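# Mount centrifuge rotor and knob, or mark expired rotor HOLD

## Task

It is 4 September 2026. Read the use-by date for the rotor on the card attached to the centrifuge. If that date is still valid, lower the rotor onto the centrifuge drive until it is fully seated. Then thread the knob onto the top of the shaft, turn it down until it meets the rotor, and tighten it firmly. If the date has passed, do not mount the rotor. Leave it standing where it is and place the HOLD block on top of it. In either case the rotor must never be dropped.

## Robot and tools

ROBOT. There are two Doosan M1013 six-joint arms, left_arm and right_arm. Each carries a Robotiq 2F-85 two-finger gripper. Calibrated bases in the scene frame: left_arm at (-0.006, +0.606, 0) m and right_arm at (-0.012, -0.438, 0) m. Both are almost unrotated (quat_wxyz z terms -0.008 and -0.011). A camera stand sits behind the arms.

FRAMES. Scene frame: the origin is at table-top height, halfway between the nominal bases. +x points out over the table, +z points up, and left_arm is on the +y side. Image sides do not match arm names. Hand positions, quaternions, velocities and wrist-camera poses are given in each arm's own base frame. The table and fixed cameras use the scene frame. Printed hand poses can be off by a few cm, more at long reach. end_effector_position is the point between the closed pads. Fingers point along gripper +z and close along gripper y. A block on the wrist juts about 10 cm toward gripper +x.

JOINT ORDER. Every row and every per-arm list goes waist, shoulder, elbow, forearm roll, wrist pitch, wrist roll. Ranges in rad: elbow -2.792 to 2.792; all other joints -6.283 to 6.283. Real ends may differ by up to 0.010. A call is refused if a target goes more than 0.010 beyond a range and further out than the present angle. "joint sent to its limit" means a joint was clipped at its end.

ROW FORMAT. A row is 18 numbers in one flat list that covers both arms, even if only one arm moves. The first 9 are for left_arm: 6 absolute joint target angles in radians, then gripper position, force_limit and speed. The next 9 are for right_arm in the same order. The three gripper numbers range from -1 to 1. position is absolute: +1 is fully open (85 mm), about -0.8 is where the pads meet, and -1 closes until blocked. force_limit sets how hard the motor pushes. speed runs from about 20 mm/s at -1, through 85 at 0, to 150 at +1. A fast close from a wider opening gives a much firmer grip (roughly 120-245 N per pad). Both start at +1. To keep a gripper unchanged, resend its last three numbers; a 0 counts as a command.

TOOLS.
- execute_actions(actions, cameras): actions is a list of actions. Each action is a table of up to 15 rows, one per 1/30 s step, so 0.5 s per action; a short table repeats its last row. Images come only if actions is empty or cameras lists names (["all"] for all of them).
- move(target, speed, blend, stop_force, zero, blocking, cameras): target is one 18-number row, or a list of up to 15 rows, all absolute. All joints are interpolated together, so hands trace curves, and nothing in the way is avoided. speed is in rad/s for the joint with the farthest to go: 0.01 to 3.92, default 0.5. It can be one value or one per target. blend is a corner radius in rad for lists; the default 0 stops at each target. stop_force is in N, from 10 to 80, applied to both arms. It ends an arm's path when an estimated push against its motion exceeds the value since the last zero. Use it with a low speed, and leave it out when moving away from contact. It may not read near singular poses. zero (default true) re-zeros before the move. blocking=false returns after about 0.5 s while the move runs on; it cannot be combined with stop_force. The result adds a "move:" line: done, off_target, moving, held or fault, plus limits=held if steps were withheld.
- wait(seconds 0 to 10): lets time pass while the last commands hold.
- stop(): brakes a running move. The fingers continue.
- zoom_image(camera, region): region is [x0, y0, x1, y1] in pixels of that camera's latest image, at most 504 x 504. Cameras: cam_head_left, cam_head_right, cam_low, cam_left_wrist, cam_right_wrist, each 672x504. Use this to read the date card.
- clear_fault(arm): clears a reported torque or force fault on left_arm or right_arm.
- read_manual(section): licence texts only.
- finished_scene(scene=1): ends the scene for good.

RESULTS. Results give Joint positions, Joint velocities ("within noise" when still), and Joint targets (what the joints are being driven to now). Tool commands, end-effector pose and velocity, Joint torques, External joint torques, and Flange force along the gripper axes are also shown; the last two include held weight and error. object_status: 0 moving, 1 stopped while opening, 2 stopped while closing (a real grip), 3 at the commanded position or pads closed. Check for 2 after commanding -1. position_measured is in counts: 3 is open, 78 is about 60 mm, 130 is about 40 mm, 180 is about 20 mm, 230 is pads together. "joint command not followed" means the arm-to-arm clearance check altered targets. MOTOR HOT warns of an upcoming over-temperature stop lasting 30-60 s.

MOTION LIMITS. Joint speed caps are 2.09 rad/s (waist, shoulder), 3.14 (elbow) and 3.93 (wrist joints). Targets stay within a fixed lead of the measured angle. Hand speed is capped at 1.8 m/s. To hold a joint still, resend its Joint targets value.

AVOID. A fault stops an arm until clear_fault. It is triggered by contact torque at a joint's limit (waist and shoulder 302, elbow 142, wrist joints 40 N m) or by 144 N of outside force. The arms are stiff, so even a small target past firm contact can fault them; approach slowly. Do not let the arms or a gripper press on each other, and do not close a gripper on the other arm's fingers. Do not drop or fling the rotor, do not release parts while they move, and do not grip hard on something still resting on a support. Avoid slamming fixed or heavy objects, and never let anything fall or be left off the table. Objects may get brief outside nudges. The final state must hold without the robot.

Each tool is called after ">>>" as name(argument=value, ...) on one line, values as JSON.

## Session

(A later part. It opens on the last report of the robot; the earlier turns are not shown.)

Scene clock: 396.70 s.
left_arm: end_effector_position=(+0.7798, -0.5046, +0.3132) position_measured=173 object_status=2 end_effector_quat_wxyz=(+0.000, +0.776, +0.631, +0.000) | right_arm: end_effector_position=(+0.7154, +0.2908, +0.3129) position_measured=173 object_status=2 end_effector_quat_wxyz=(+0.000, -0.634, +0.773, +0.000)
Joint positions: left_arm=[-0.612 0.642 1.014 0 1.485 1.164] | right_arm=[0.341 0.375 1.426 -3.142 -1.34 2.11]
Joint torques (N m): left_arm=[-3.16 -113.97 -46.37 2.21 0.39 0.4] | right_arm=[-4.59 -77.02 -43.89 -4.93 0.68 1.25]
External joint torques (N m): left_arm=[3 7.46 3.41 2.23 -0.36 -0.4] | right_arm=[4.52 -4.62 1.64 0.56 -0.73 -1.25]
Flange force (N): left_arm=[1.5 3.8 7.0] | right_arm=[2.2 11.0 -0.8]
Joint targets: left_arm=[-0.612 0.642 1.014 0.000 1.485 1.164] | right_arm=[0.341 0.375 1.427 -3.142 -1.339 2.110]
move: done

>>> move(target=[[-0.6178,0.6198,1.0472,0,1.4746,1.0578,-1,0,-1,0.3337,0.3922,1.3985,-3.1416,-1.3509,2.0021,-1,0,-1],[-0.6178,0.6202,1.0505,0,1.4709,1.0578,-1,0,-1,0.3337,0.3930,1.4014,-3.1416,-1.3472,2.0021,-1,0,-1]], speed=[0.1,0.01])

>>> move(target=[[-0.6255,0.5996,1.0803,0,1.4617,0.9501,-1,0,-1,0.3277,0.4109,1.3715,-3.1416,-1.3592,1.8961,-1,0,-1],[-0.6255,0.6000,1.0836,0,1.4580,0.9501,-1,0,-1,0.3277,0.4117,1.3744,-3.1416,-1.3555,1.8961,-1,0,-1]], speed=[0.1,0.01])

>>> move(target=[[-0.6345,0.5811,1.1103,0,1.4502,0.8411,-1,0,-1,0.3236,0.4305,1.3429,-3.1416,-1.3682,1.7920,-1,0,-1],[-0.6345,0.5815,1.1136,0,1.4465,0.8411,-1,0,-1,0.3236,0.4313,1.3459,-3.1416,-1.3644,1.7920,-1,0,-1]], speed=[0.1,0.01])

>>> move(target=[[-0.6449,0.5642,1.1373,0,1.4401,0.7307,-1,0,-1,0.3214,0.4508,1.3129,-3.1416,-1.3779,1.6898,-1,0,-1],[-0.6449,0.5647,1.1406,0,1.4363,0.7307,-1,0,-1,0.3214,0.4514,1.3160,-3.1416,-1.3742,1.6898,-1,0,-1]], speed=[0.1,0.01])

>>> move(target=[[-0.6565,0.5494,1.1608,0,1.4314,0.6191,-1,0,-1,0.3206,0.4717,1.2815,-3.1416,-1.3884,1.5890,-1,0,-1],[-0.6565,0.5499,1.1640,0,1.4277,0.6191,-1,0,-1,0.3206,0.4723,1.2847,-3.1416,-1.3846,1.5890,-1,0,-1]], speed=[0.1,0.01])

>>> move(target=[[-0.6692,0.5368,1.1807,0,1.4241,0.5064,-1,0,-1,0.3213,0.4928,1.2493,-3.1416,-1.3995,1.4897,-1,0,-1],[-0.6692,0.5373,1.1839,0,1.4204,0.5064,-1,0,-1,0.3213,0.4934,1.2525,-3.1416,-1.3957,1.4897,-1,0,-1]], speed=[0.1,0.01])

Scene clock: 399.57 s.
left_arm: end_effector_position=(+0.7671, -0.5028, +0.3131) position_measured=173 object_status=2 end_effector_quat_wxyz=(+0.000, +0.743, +0.669, +0.000) | right_arm: end_effector_position=(+0.7281, +0.2889, +0.3131) position_measured=173 object_status=2 end_effector_quat_wxyz=(+0.000, -0.672, +0.741, +0.000)
Joint positions: left_arm=[-0.618 0.62 1.05 0 1.471 1.058] | right_arm=[0.334 0.393 1.401 -3.142 -1.347 2.002]
Joint torques (N m): left_arm=[-0.76 -111.31 -44.88 2.87 1.07 0.25] | right_arm=[-4.7 -82.54 -45.47 -5.14 -0.07 1.09]
External joint torques (N m): left_arm=[0.94 6.39 1.79 1.59 -1.04 -0.25] | right_arm=[4.59 -0.03 3.4 0.79 0.03 -1.09]
Flange force (N): left_arm=[-1.7 4.9 5.6] | right_arm=[-0.5 8.9 4.5]
Joint targets: left_arm=[-0.618 0.620 1.050 0.000 1.471 1.058] | right_arm=[0.334 0.393 1.401 -3.142 -1.347 2.002]
move: done

Scene clock: 401.37 s.
left_arm: end_effector_position=(+0.7543, -0.5022, +0.3131) position_measured=173 object_status=2 end_effector_quat_wxyz=(+0.000, +0.709, +0.705, +0.000) | right_arm: end_effector_position=(+0.7409, +0.2883, +0.3130) position_measured=173 object_status=2 end_effector_quat_wxyz=(+0.000, +0.708, -0.706, +0.000)
Joint positions: left_arm=[-0.626 0.6 1.084 0 1.458 0.95] | right_arm=[0.328 0.412 1.374 -3.142 -1.355 1.896]
Joint torques (N m): left_arm=[0.59 -109.88 -45.64 3.23 0.8 0.19] | right_arm=[-7.68 -83.64 -45.16 -6.23 -0.05 0.94]
External joint torques (N m): left_arm=[-1.44 6.41 2.27 1.22 -0.77 -0.19] | right_arm=[7.65 -1.51 2.76 1.84 0.01 -0.94]
Flange force (N): left_arm=[-3.7 2.3 5.9] | right_arm=[-4.8 11.0 3.1]
Joint targets: left_arm=[-0.625 0.600 1.084 0.000 1.458 0.950] | right_arm=[0.328 0.412 1.374 -3.142 -1.355 1.896]
move: done

Scene clock: 403.20 s.
left_arm: end_effector_position=(+0.7414, -0.5029, +0.3131) position_measured=173 object_status=2 end_effector_quat_wxyz=(+0.000, +0.673, +0.740, +0.000) | right_arm: end_effector_position=(+0.7535, +0.2891, +0.3130) position_measured=173 object_status=2 end_effector_quat_wxyz=(+0.000, +0.742, -0.670, +0.000)
Joint positions: left_arm=[-0.635 0.581 1.114 0 1.447 0.841] | right_arm=[0.324 0.431 1.346 -3.142 -1.364 1.792]
Joint torques (N m): left_arm=[0.98 -106.82 -45.49 3.39 0.46 0.08] | right_arm=[-7.39 -83.13 -44.12 -6.06 0.42 0.86]
External joint torques (N m): left_arm=[-1.42 5.55 2.56 1.03 -0.42 -0.08] | right_arm=[7.28 -3.7 1.68 1.67 -0.43 -0.86]
Flange force (N): left_arm=[-2.6 0.5 5.6] | right_arm=[-5.2 11.1 0.3]
Joint targets: left_arm=[-0.634 0.581 1.114 0.000 1.447 0.841] | right_arm=[0.324 0.431 1.346 -3.142 -1.364 1.792]
move: done

Scene clock: 405.03 s.
left_arm: end_effector_position=(+0.7286, -0.5049, +0.3131) position_measured=173 object_status=2 end_effector_quat_wxyz=(+0.000, +0.635, +0.773, +0.000) | right_arm: end_effector_position=(+0.7659, +0.2914, +0.3130) position_measured=173 object_status=2 end_effector_quat_wxyz=(+0.000, +0.775, -0.632, +0.000)
Joint positions: left_arm=[-0.645 0.565 1.141 0 1.436 0.731] | right_arm=[0.321 0.451 1.316 -3.142 -1.374 1.69]
Joint torques (N m): left_arm=[-2.09 -104.11 -46.76 2.45 -0.84 -0.07] | right_arm=[-2.93 -86.62 -44.77 -4.79 0.43 0.7]
External joint torques (N m): left_arm=[1.74 4.15 3.72 1.97 0.88 0.07] | right_arm=[2.85 -2.69 2.11 0.37 -0.45 -0.7]
Flange force (N): left_arm=[3.0 0.0 4.8] | right_arm=[-1.1 9.4 1.2]
Joint targets: left_arm=[-0.645 0.565 1.141 0.000 1.436 0.731] | right_arm=[0.321 0.451 1.316 -3.142 -1.374 1.690]
move: done

Scene clock: 406.90 s.
left_arm: end_effector_position=(+0.7160, -0.5082, +0.3132) position_measured=173 object_status=2 end_effector_quat_wxyz=(+0.000, +0.595, +0.803, +0.000) | right_arm: end_effector_position=(+0.7782, +0.2947, +0.3129) position_measured=173 object_status=2 end_effector_quat_wxyz=(+0.000, +0.806, -0.593, +0.000)
Joint positions: left_arm=[-0.657 0.55 1.164 0 1.428 0.619] | right_arm=[0.321 0.472 1.285 -3.142 -1.385 1.589]
Joint torques (N m): left_arm=[-3.22 -102.19 -47.71 2.1 -1.31 -0.08] | right_arm=[-0.56 -87.25 -43.93 -3.99 0.32 0.71]
External joint torques (N m): left_arm=[3.01 3.59 4.7 2.32 1.36 0.08] | right_arm=[0.51 -3.87 1.38 -0.42 -0.34 -0.71]
Flange force (N): left_arm=[6.3 -0.4 5.3] | right_arm=[0.8 9.5 0.1]
Joint targets: left_arm=[-0.656 0.550 1.164 0.000 1.428 0.619] | right_arm=[0.321 0.472 1.285 -3.142 -1.385 1.589]
move: done

Scene clock: 408.77 s.
left_arm: end_effector_position=(+0.7038, -0.5127, +0.3132) position_measured=173 object_status=2 end_effector_quat_wxyz=(+0.000, +0.555, +0.832, +0.000) | right_arm: end_effector_position=(+0.7900, +0.2993, +0.3130) position_measured=173 object_status=2 end_effector_quat_wxyz=(+0.000, +0.834, -0.552, +0.000)
Joint positions: left_arm=[-0.669 0.537 1.184 0 1.42 0.506] | right_arm=[0.321 0.493 1.252 -3.142 -1.396 1.49]
Joint torques (N m): left_arm=[-4.85 -100.61 -48.86 1.61 -2.19 -0.08] | right_arm=[3.02 -90.05 -43.85 -3.11 -0.14 0.65]
External joint torques (N m): left_arm=[5.07 3.31 6.03 2.79 2.25 0.08] | right_arm=[-3.18 -2.39 1.36 -1.29 0.15 -0.65]
Flange force (N): left_arm=[10.1 0.8 5.6] | right_arm=[4.2 8.0 1.4]
Joint targets: left_arm=[-0.669 0.537 1.184 0.000 1.420 0.506] | right_arm=[0.321 0.493 1.252 -3.142 -1.396 1.490]
move: done

>>> move(target=[[-0.6757,0.5313,1.1894,0,1.4209,0.4499,-1,0,-1,0.3220,0.5035,1.2329,-3.1416,-1.4052,1.4404,-1,0,-1],[-0.7040,0.5154,1.2145,0,1.4117,0.2216,-1,0,-1,0.3290,0.5467,1.1659,-3.1416,-1.4290,1.2474,-1,0,-1],[-0.7339,0.5091,1.2248,0,1.4077,-0.0083,-1,0,-1,0.3409,0.5881,1.0992,-3.1416,-1.4543,1.0593,-1,0,-1],[-0.7339,0.4954,1.0922,0,1.5540,-0.0083,-1,0,-1,0.3409,0.5818,0.9573,-3.1416,-1.6024,1.0593,-1,0,-1],[-0.7339,0.5041,0.9355,0,1.7020,-0.0083,-1,0,-1,0.3409,0.6000,0.7833,-3.1416,-1.7583,1.0593,-1,0,-1],[-0.7339,0.5415,0.7305,0,1.8696,-0.0083,-1,0,-1,0.3409,0.6587,0.5355,-3.1416,-1.9473,1.0593,-1,0,-1]], speed=[0.1,0.2,0.2,0.1,0.12,0.15], blend=[0.01,0.01,0,0.01,0.01,0])

>>> move(target=[[-0.7374,0.4070,0.9336,0,1.8010,-0.0118,-1,0,-1,0.4056,0.5803,0.6657,-3.1416,-1.8956,1.1240,-1,0,-1],[-0.7419,0.2819,1.1084,0,1.7513,-0.0163,-1,0,-1,0.4745,0.5171,0.7687,-3.1416,-1.8558,1.1929,-1,0,-1],[-0.7474,0.1663,1.2547,0,1.7206,-0.0218,-1,0,-1,0.5476,0.4690,0.8444,-3.1416,-1.8282,1.2660,-1,0,-1],[-0.7538,0.0602,1.3724,0,1.7090,-0.0282,-1,0,-1,0.6249,0.4361,0.8928,-3.1416,-1.8127,1.3433,-1,0,-1]], speed=0.2, blend=[0.02,0.02,0.02,0], cameras=["all"])

Scene clock: 422.23 s.
left_arm: end_effector_position=(+0.6571, -0.5463, +0.5599) position_measured=173 object_status=2 end_effector_quat_wxyz=(+0.000, +0.355, +0.935, +0.000) | right_arm: end_effector_position=(+0.8361, +0.3333, +0.5599) position_measured=173 object_status=2 end_effector_quat_wxyz=(+0.000, +0.936, -0.352, +0.000)
Joint positions: left_arm=[-0.734 0.542 0.73 0 1.87 -0.008] | right_arm=[0.341 0.659 0.535 -3.142 -1.947 1.059]
Joint torques (N m): left_arm=[-0.35 -123 -62.75 2.95 -3.45 -0.04] | right_arm=[13.14 -136.43 -59.52 -0.44 -1.75 0.74]
External joint torques (N m): left_arm=[0.1 27.13 21.53 1.24 3.51 0.04] | right_arm=[-13.29 30.55 19 -3.75 1.78 -0.74]
Flange force (N): left_arm=[12.0 -0.2 37.4] | right_arm=[0.0 0.0 0.0]
Joint targets: left_arm=[-0.734 0.541 0.730 0.000 1.870 -0.008] | right_arm=[0.341 0.659 0.536 -3.142 -1.947 1.059]
move: done

Scene clock: 425.73 s.
left_arm: end_effector_position=(+0.4545, -0.3793, +0.5599) position_measured=173 object_status=2 end_effector_quat_wxyz=(+0.000, +0.355, +0.935, +0.000) | right_arm: end_effector_position=(+0.6323, +0.4988, +0.5600) position_measured=173 object_status=2 end_effector_quat_wxyz=(+0.000, +0.936, -0.351, +0.000)
Joint positions: left_arm=[-0.754 0.06 1.373 0 1.709 -0.028] | right_arm=[0.625 0.436 0.893 -3.142 -1.813 1.343]
Joint torques (N m): left_arm=[1.1 -68.01 -65.27 3.37 -1.85 -0.06] | right_arm=[6.66 -112.67 -62.1 -1.85 -0.36 0.64]
External joint torques (N m): left_arm=[-1.16 18.7 22.26 1 1.91 0.06] | right_arm=[-6.72 25.31 19.93 -2.51 0.37 -0.64]
Flange force (N): left_arm=[8.1 -2.1 37.9] | right_arm=[7.3 10.8 39.6]
Joint targets: left_arm=[-0.754 0.060 1.372 0.000 1.709 -0.028] | right_arm=[0.625 0.436 0.893 -3.142 -1.813 1.343]
move: done

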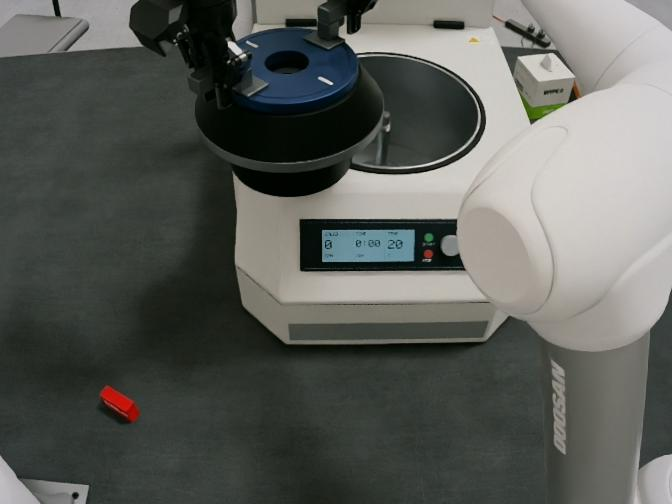

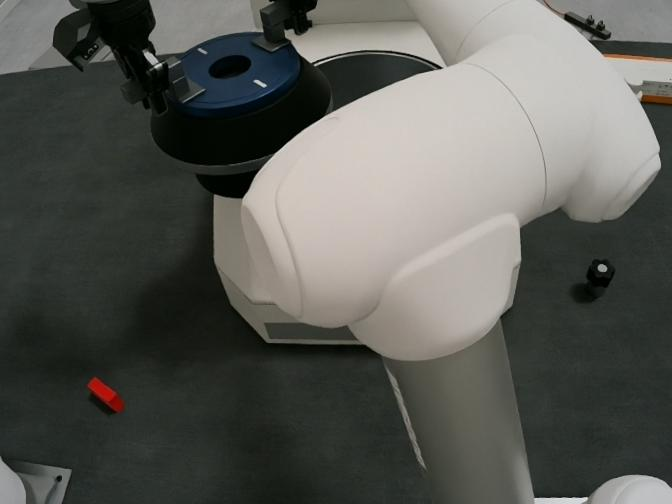

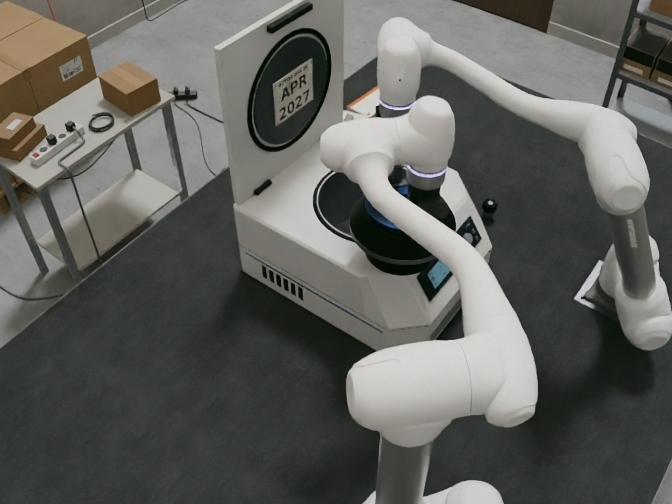

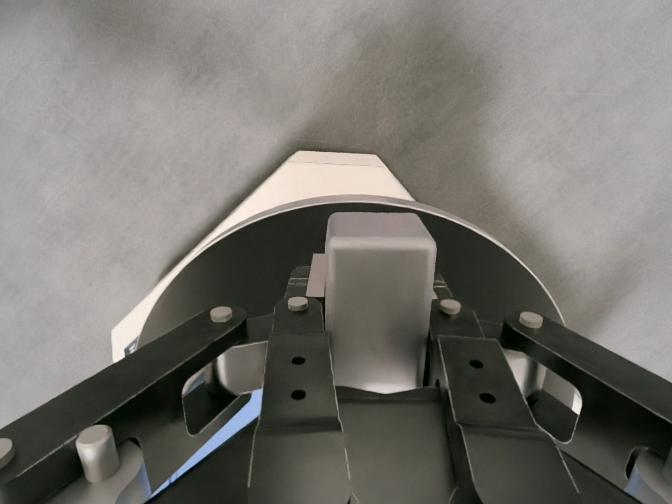

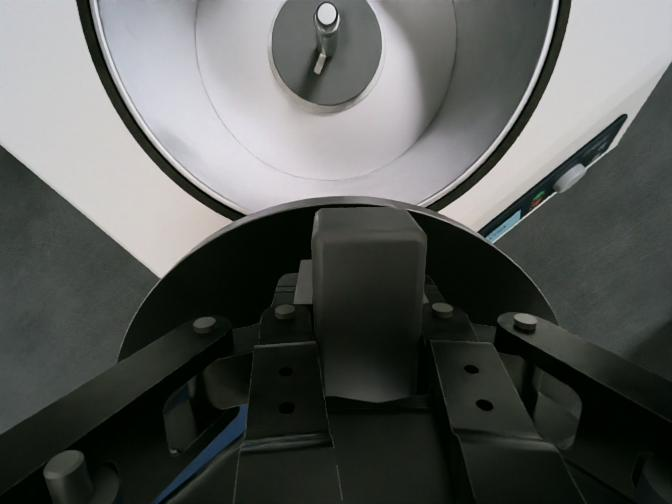

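>>> zoom_image(camera="cam_right_wrist", region=[250, 0, 400, 120])

Scaled by 3.360 from the camera's 672x504 image, which has a finer 960x720 frame.

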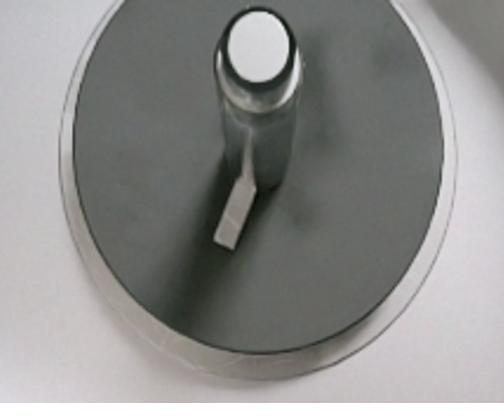

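>>> move(target=[[-0.7474,0.1663,1.2547,0,1.7206,-0.0218,-1,0,-1,0.5476,0.4690,0.8444,-3.1416,-1.8282,1.2660,-1,0,-1],[-0.7419,0.2819,1.1084,0,1.7513,-0.0163,-1,0,-1,0.4745,0.5171,0.7687,-3.1416,-1.8558,1.1929,-1,0,-1],[-0.7374,0.4070,0.9336,0,1.8010,-0.0118,-1,0,-1,0.4056,0.5803,0.6657,-3.1416,-1.8956,1.1240,-1,0,-1],[-0.7339,0.5415,0.7305,0,1.8696,-0.0083,-1,0,-1,0.3409,0.6587,0.5355,-3.1416,-1.9473,1.0593,-1,0,-1]], speed=0.2, blend=[0.02,0.02,0.02,0])

>>> move(target=[[-0.7339,0.5041,0.9355,0,1.7020,-0.0083,-1,0,-1,0.3409,0.6000,0.7833,-3.1416,-1.7583,1.0593,-1,0,-1],[-0.7339,0.4954,1.0922,0,1.5540,-0.0083,-1,0,-1,0.3409,0.5818,0.9573,-3.1416,-1.6024,1.0593,-1,0,-1],[-0.7339,0.5091,1.2248,0,1.4077,-0.0083,-1,0,-1,0.3409,0.5881,1.0992,-3.1416,-1.4543,1.0593,-1,0,-1],[-0.7339,0.5096,1.2278,0,1.4042,-0.0083,-1,0,-1,0.3409,0.5885,1.1024,-3.1416,-1.4507,1.0593,-1,0,-1]], speed=[0.15,0.12,0.1,0.01], blend=[0.01,0.01,0,0])

>>> move(target=[[-0.7040,0.5159,1.2175,0,1.4082,0.2216,-1,0,-1,0.3290,0.5471,1.1691,-3.1416,-1.4254,1.2474,-1,0,-1],[-0.6757,0.5318,1.1926,0,1.4172,0.4499,-1,0,-1,0.3220,0.5040,1.2361,-3.1416,-1.4015,1.4404,-1,0,-1],[-0.6504,0.5569,1.1528,0,1.4319,0.6752,-1,0,-1,0.3207,0.4618,1.3006,-3.1416,-1.3792,1.6391,-1,0,-1],[-0.6296,0.5905,1.0990,0,1.4521,0.8960,-1,0,-1,0.3252,0.4214,1.3601,-3.1416,-1.3601,1.8436,-1,0,-1],[-0.6143,0.6308,1.0328,0,1.4780,1.1113,-1,0,-1,0.3372,0.3840,1.4142,-3.1416,-1.3434,2.0556,-1,0,-1]], speed=0.2, blend=[0.01,0.01,0.01,0.01,0])

Scene clock: 433.37 s.
left_arm: end_effector_position=(+0.6571, -0.5462, +0.5600) position_measured=173 object_status=2 end_effector_quat_wxyz=(+0.000, +0.355, +0.935, +0.000) | right_arm: end_effector_position=(+0.8360, +0.3332, +0.5600) position_measured=173 object_status=2 end_effector_quat_wxyz=(+0.000, +0.936, -0.352, +0.000)
Joint positions: left_arm=[-0.734 0.542 0.73 0 1.87 -0.008] | right_arm=[0.341 0.659 0.536 -3.141 -1.947 1.059]
Joint torques (N m): left_arm=[0.08 -122.57 -63.11 3 -3.78 0.04] | right_arm=[13.96 -136.15 -59.26 -0.16 -1.67 0.79]
External joint torques (N m): left_arm=[-0.38 26.17 21.59 1.22 3.84 -0.04] | right_arm=[-14.1 30.12 18.71 -4.03 1.7 -0.79]
Flange force (N): left_arm=[14.0 -0.9 37.5] | right_arm=[0.0 0.0 0.0]
Joint targets: left_arm=[-0.734 0.541 0.730 0.000 1.870 -0.008] | right_arm=[0.341 0.659 0.536 -3.142 -1.947 1.059]
move: done

Scene clock: 438.67 s.
left_arm: end_effector_position=(+0.6571, -0.5462, +0.3128) position_measured=173 object_status=2 end_effector_quat_wxyz=(+0.000, +0.355, +0.935, +0.000) | right_arm: end_effector_position=(+0.8359, +0.3332, +0.3131) position_measured=173 object_status=2 end_effector_quat_wxyz=(+0.000, +0.936, -0.352, +0.000)
Joint positions: left_arm=[-0.734 0.509 1.228 0 1.404 -0.008] | right_arm=[0.341 0.588 1.102 -3.142 -1.451 1.059]
Joint torques (N m): left_arm=[0.59 -92.4 -45.97 2.99 -2.75 -0.29] | right_arm=[0.44 -95.86 -41.15 -3.87 -0.73 0.42]
External joint torques (N m): left_arm=[-0.74 -2.44 3.05 1.37 2.81 0.29] | right_arm=[-0.57 -6.24 -1.91 -0.57 0.76 -0.42]
Flange force (N): left_arm=[9.5 -0.8 -1.2] | right_arm=[-2.0 6.3 -2.9]
Joint targets: left_arm=[-0.734 0.510 1.228 0.000 1.404 -0.008] | right_arm=[0.341 0.589 1.102 -3.142 -1.451 1.059]
move: done

Scene clock: 444.57 s.
left_arm: end_effector_position=(+0.7735, -0.5035, +0.3130) position_measured=173 object_status=2 end_effector_quat_wxyz=(+0.000, +0.760, +0.650, +0.000) | right_arm: end_effector_position=(+0.7217, +0.2897, +0.3130) position_measured=173 object_status=2 end_effector_quat_wxyz=(+0.000, -0.653, +0.757, +0.000)
Joint positions: left_arm=[-0.614 0.631 1.033 0 1.478 1.111] | right_arm=[0.337 0.384 1.414 -3.142 -1.343 2.056]
Joint torques (N m): left_arm=[-4.63 -102.84 -37.71 1.36 2.22 0.56] | right_arm=[-12.06 -88.63 -45.39 -7.11 -2.97 1.1]
External joint torques (N m): left_arm=[4.63 -3.19 -5.53 3.1 -2.2 -0.56] | right_arm=[12 6.47 3.01 2.73 2.94 -1.1]
Flange force (N): left_arm=[0.5 9.7 -5.2] | right_arm=[-13.2 5.3 11.3]
Joint targets: left_arm=[-0.614 0.631 1.033 0.000 1.478 1.111] | right_arm=[0.337 0.384 1.414 -3.142 -1.343 2.056]
move: done

>>> move(target=[[-0.6143,0.6304,1.0295,0,1.4817,1.1113,-1,0,-1,0.3372,0.3832,1.4113,-3.1416,-1.3471,2.0556,-1,0,-1],[-0.6143,0.6282,0.8814,0,1.6321,1.1113,-1,0,-1,0.3372,0.3622,1.2871,-3.1416,-1.4923,2.0556,-1,0,-1],[-0.6143,0.6539,0.6933,0,1.7944,1.1113,-1,0,-1,0.3372,0.3612,1.1452,-3.1416,-1.6352,2.0556,-1,0,-1],[-0.6143,0.6832,0.5690,0,1.8894,1.1113,-1,0,-1,0.3372,0.3685,1.0630,-3.1416,-1.7100,2.0556,-1,0,-1],[-0.6312,0.6242,0.6696,0,1.8478,0.8944,-1,0,-1,0.3271,0.4111,1.0024,-3.1416,-1.7281,1.8455,-1,0,-1],[-0.6512,0.5794,0.7439,0,1.8183,0.6744,-1,0,-1,0.3217,0.4592,0.9314,-3.1416,-1.7510,1.6401,-1,0,-1],[-0.6757,0.5469,0.7962,0,1.7985,0.4499,-1,0,-1,0.3220,0.5113,0.8520,-3.1416,-1.7783,1.4404,-1,0,-1],[-0.7040,0.5265,0.8283,0,1.7868,0.2216,-1,0,-1,0.3290,0.5661,0.7653,-3.1416,-1.8102,1.2474,-1,0,-1],[-0.7339,0.5415,0.7305,0,1.8696,-0.0083,-1,0,-1,0.3409,0.6587,0.5355,-3.1416,-1.9473,1.0593,-1,0,-1]], speed=[0.02,0.1,0.15,0.15,0.3,0.3,0.3,0.3,0.3], blend=[0.001,0.01,0.01,0.01,0.01,0.01,0.01,0.01,0])

>>> move(target=[[-0.7374,0.4070,0.9336,0,1.8010,-0.0118,-1,0,-1,0.4056,0.5803,0.6657,-3.1416,-1.8956,1.1240,-1,0,-1],[-0.7419,0.2819,1.1084,0,1.7513,-0.0163,-1,0,-1,0.4745,0.5171,0.7687,-3.1416,-1.8558,1.1929,-1,0,-1],[-0.7474,0.1663,1.2547,0,1.7206,-0.0218,-1,0,-1,0.5476,0.4690,0.8444,-3.1416,-1.8282,1.2660,-1,0,-1],[-0.7538,0.0602,1.3724,0,1.7090,-0.0282,-1,0,-1,0.6249,0.4361,0.8928,-3.1416,-1.8127,1.3433,-1,0,-1]], speed=0.2, blend=[0.02,0.02,0.02,0], cameras=["cam_right_wrist"])

>>> zoom_image(camera="cam_right_wrist", region=[250, 0, 400, 120])

Scene clock: 454.63 s.
left_arm: end_effector_position=(+0.6571, -0.5463, +0.5599) position_measured=173 object_status=2 end_effector_quat_wxyz=(+0.000, +0.355, +0.935, +0.000) | right_arm: end_effector_position=(+0.8360, +0.3334, +0.5599) position_measured=173 object_status=2 end_effector_quat_wxyz=(+0.000, +0.936, -0.351, +0.000)
Joint positions: left_arm=[-0.734 0.542 0.73 0 1.87 -0.008] | right_arm=[0.341 0.659 0.536 -3.142 -1.947 1.059]
Joint torques (N m): left_arm=[-1.46 -120.96 -62.87 2.84 -4.17 0.1] | right_arm=[15.22 -137.42 -58.9 0.26 -2.17 0.81]
External joint torques (N m): left_arm=[1.3 24.84 21.53 1.36 4.23 -0.1] | right_arm=[-15.35 32.91 18.97 -4.38 2.21 -0.81]
Flange force (N): left_arm=[16.3 0.9 37.4] | right_arm=[0.0 0.0 0.0]
Joint targets: left_arm=[-0.734 0.541 0.730 0.000 1.870 -0.008] | right_arm=[0.341 0.659 0.536 -3.142 -1.947 1.059]
move: done

Scene clock: 458.13 s.
left_arm: end_effector_position=(+0.4545, -0.3793, +0.5599) position_measured=173 object_status=2 end_effector_quat_wxyz=(+0.000, +0.355, +0.935, +0.000) | right_arm: end_effector_position=(+0.6323, +0.4987, +0.5600) position_measured=173 object_status=2 end_effector_quat_wxyz=(+0.000, +0.936, -0.351, +0.000)
Joint positions: left_arm=[-0.754 0.06 1.373 0 1.709 -0.028] | right_arm=[0.625 0.436 0.893 -3.142 -1.813 1.343]
Joint torques (N m): left_arm=[1.08 -68.19 -65.24 3.37 -1.78 -0.01] | right_arm=[6.46 -112.94 -62.01 -1.91 -0.44 0.6]
External joint torques (N m): left_arm=[-0.95 18.95 22.36 1 1.84 0.01] | right_arm=[-6.53 25.62 19.83 -2.46 0.45 -0.6]
Flange force (N): left_arm=[7.9 -1.8 38.1] | right_arm=[7.1 9.9 39.4]
Joint targets: left_arm=[-0.754 0.060 1.372 0.000 1.709 -0.028] | right_arm=[0.625 0.436 0.893 -3.142 -1.813 1.343]
move: done
Images, in order (width x height): cam_right_wrist 672x504.

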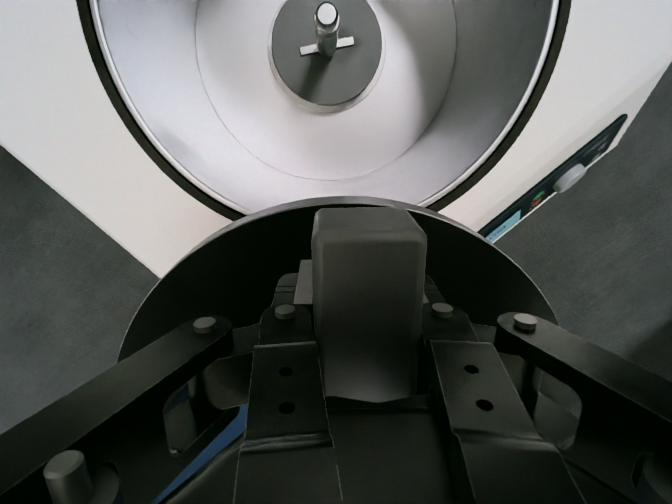

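Scaled by 3.360 from the camera's 672x504 image, which has a finer 960x720 frame.

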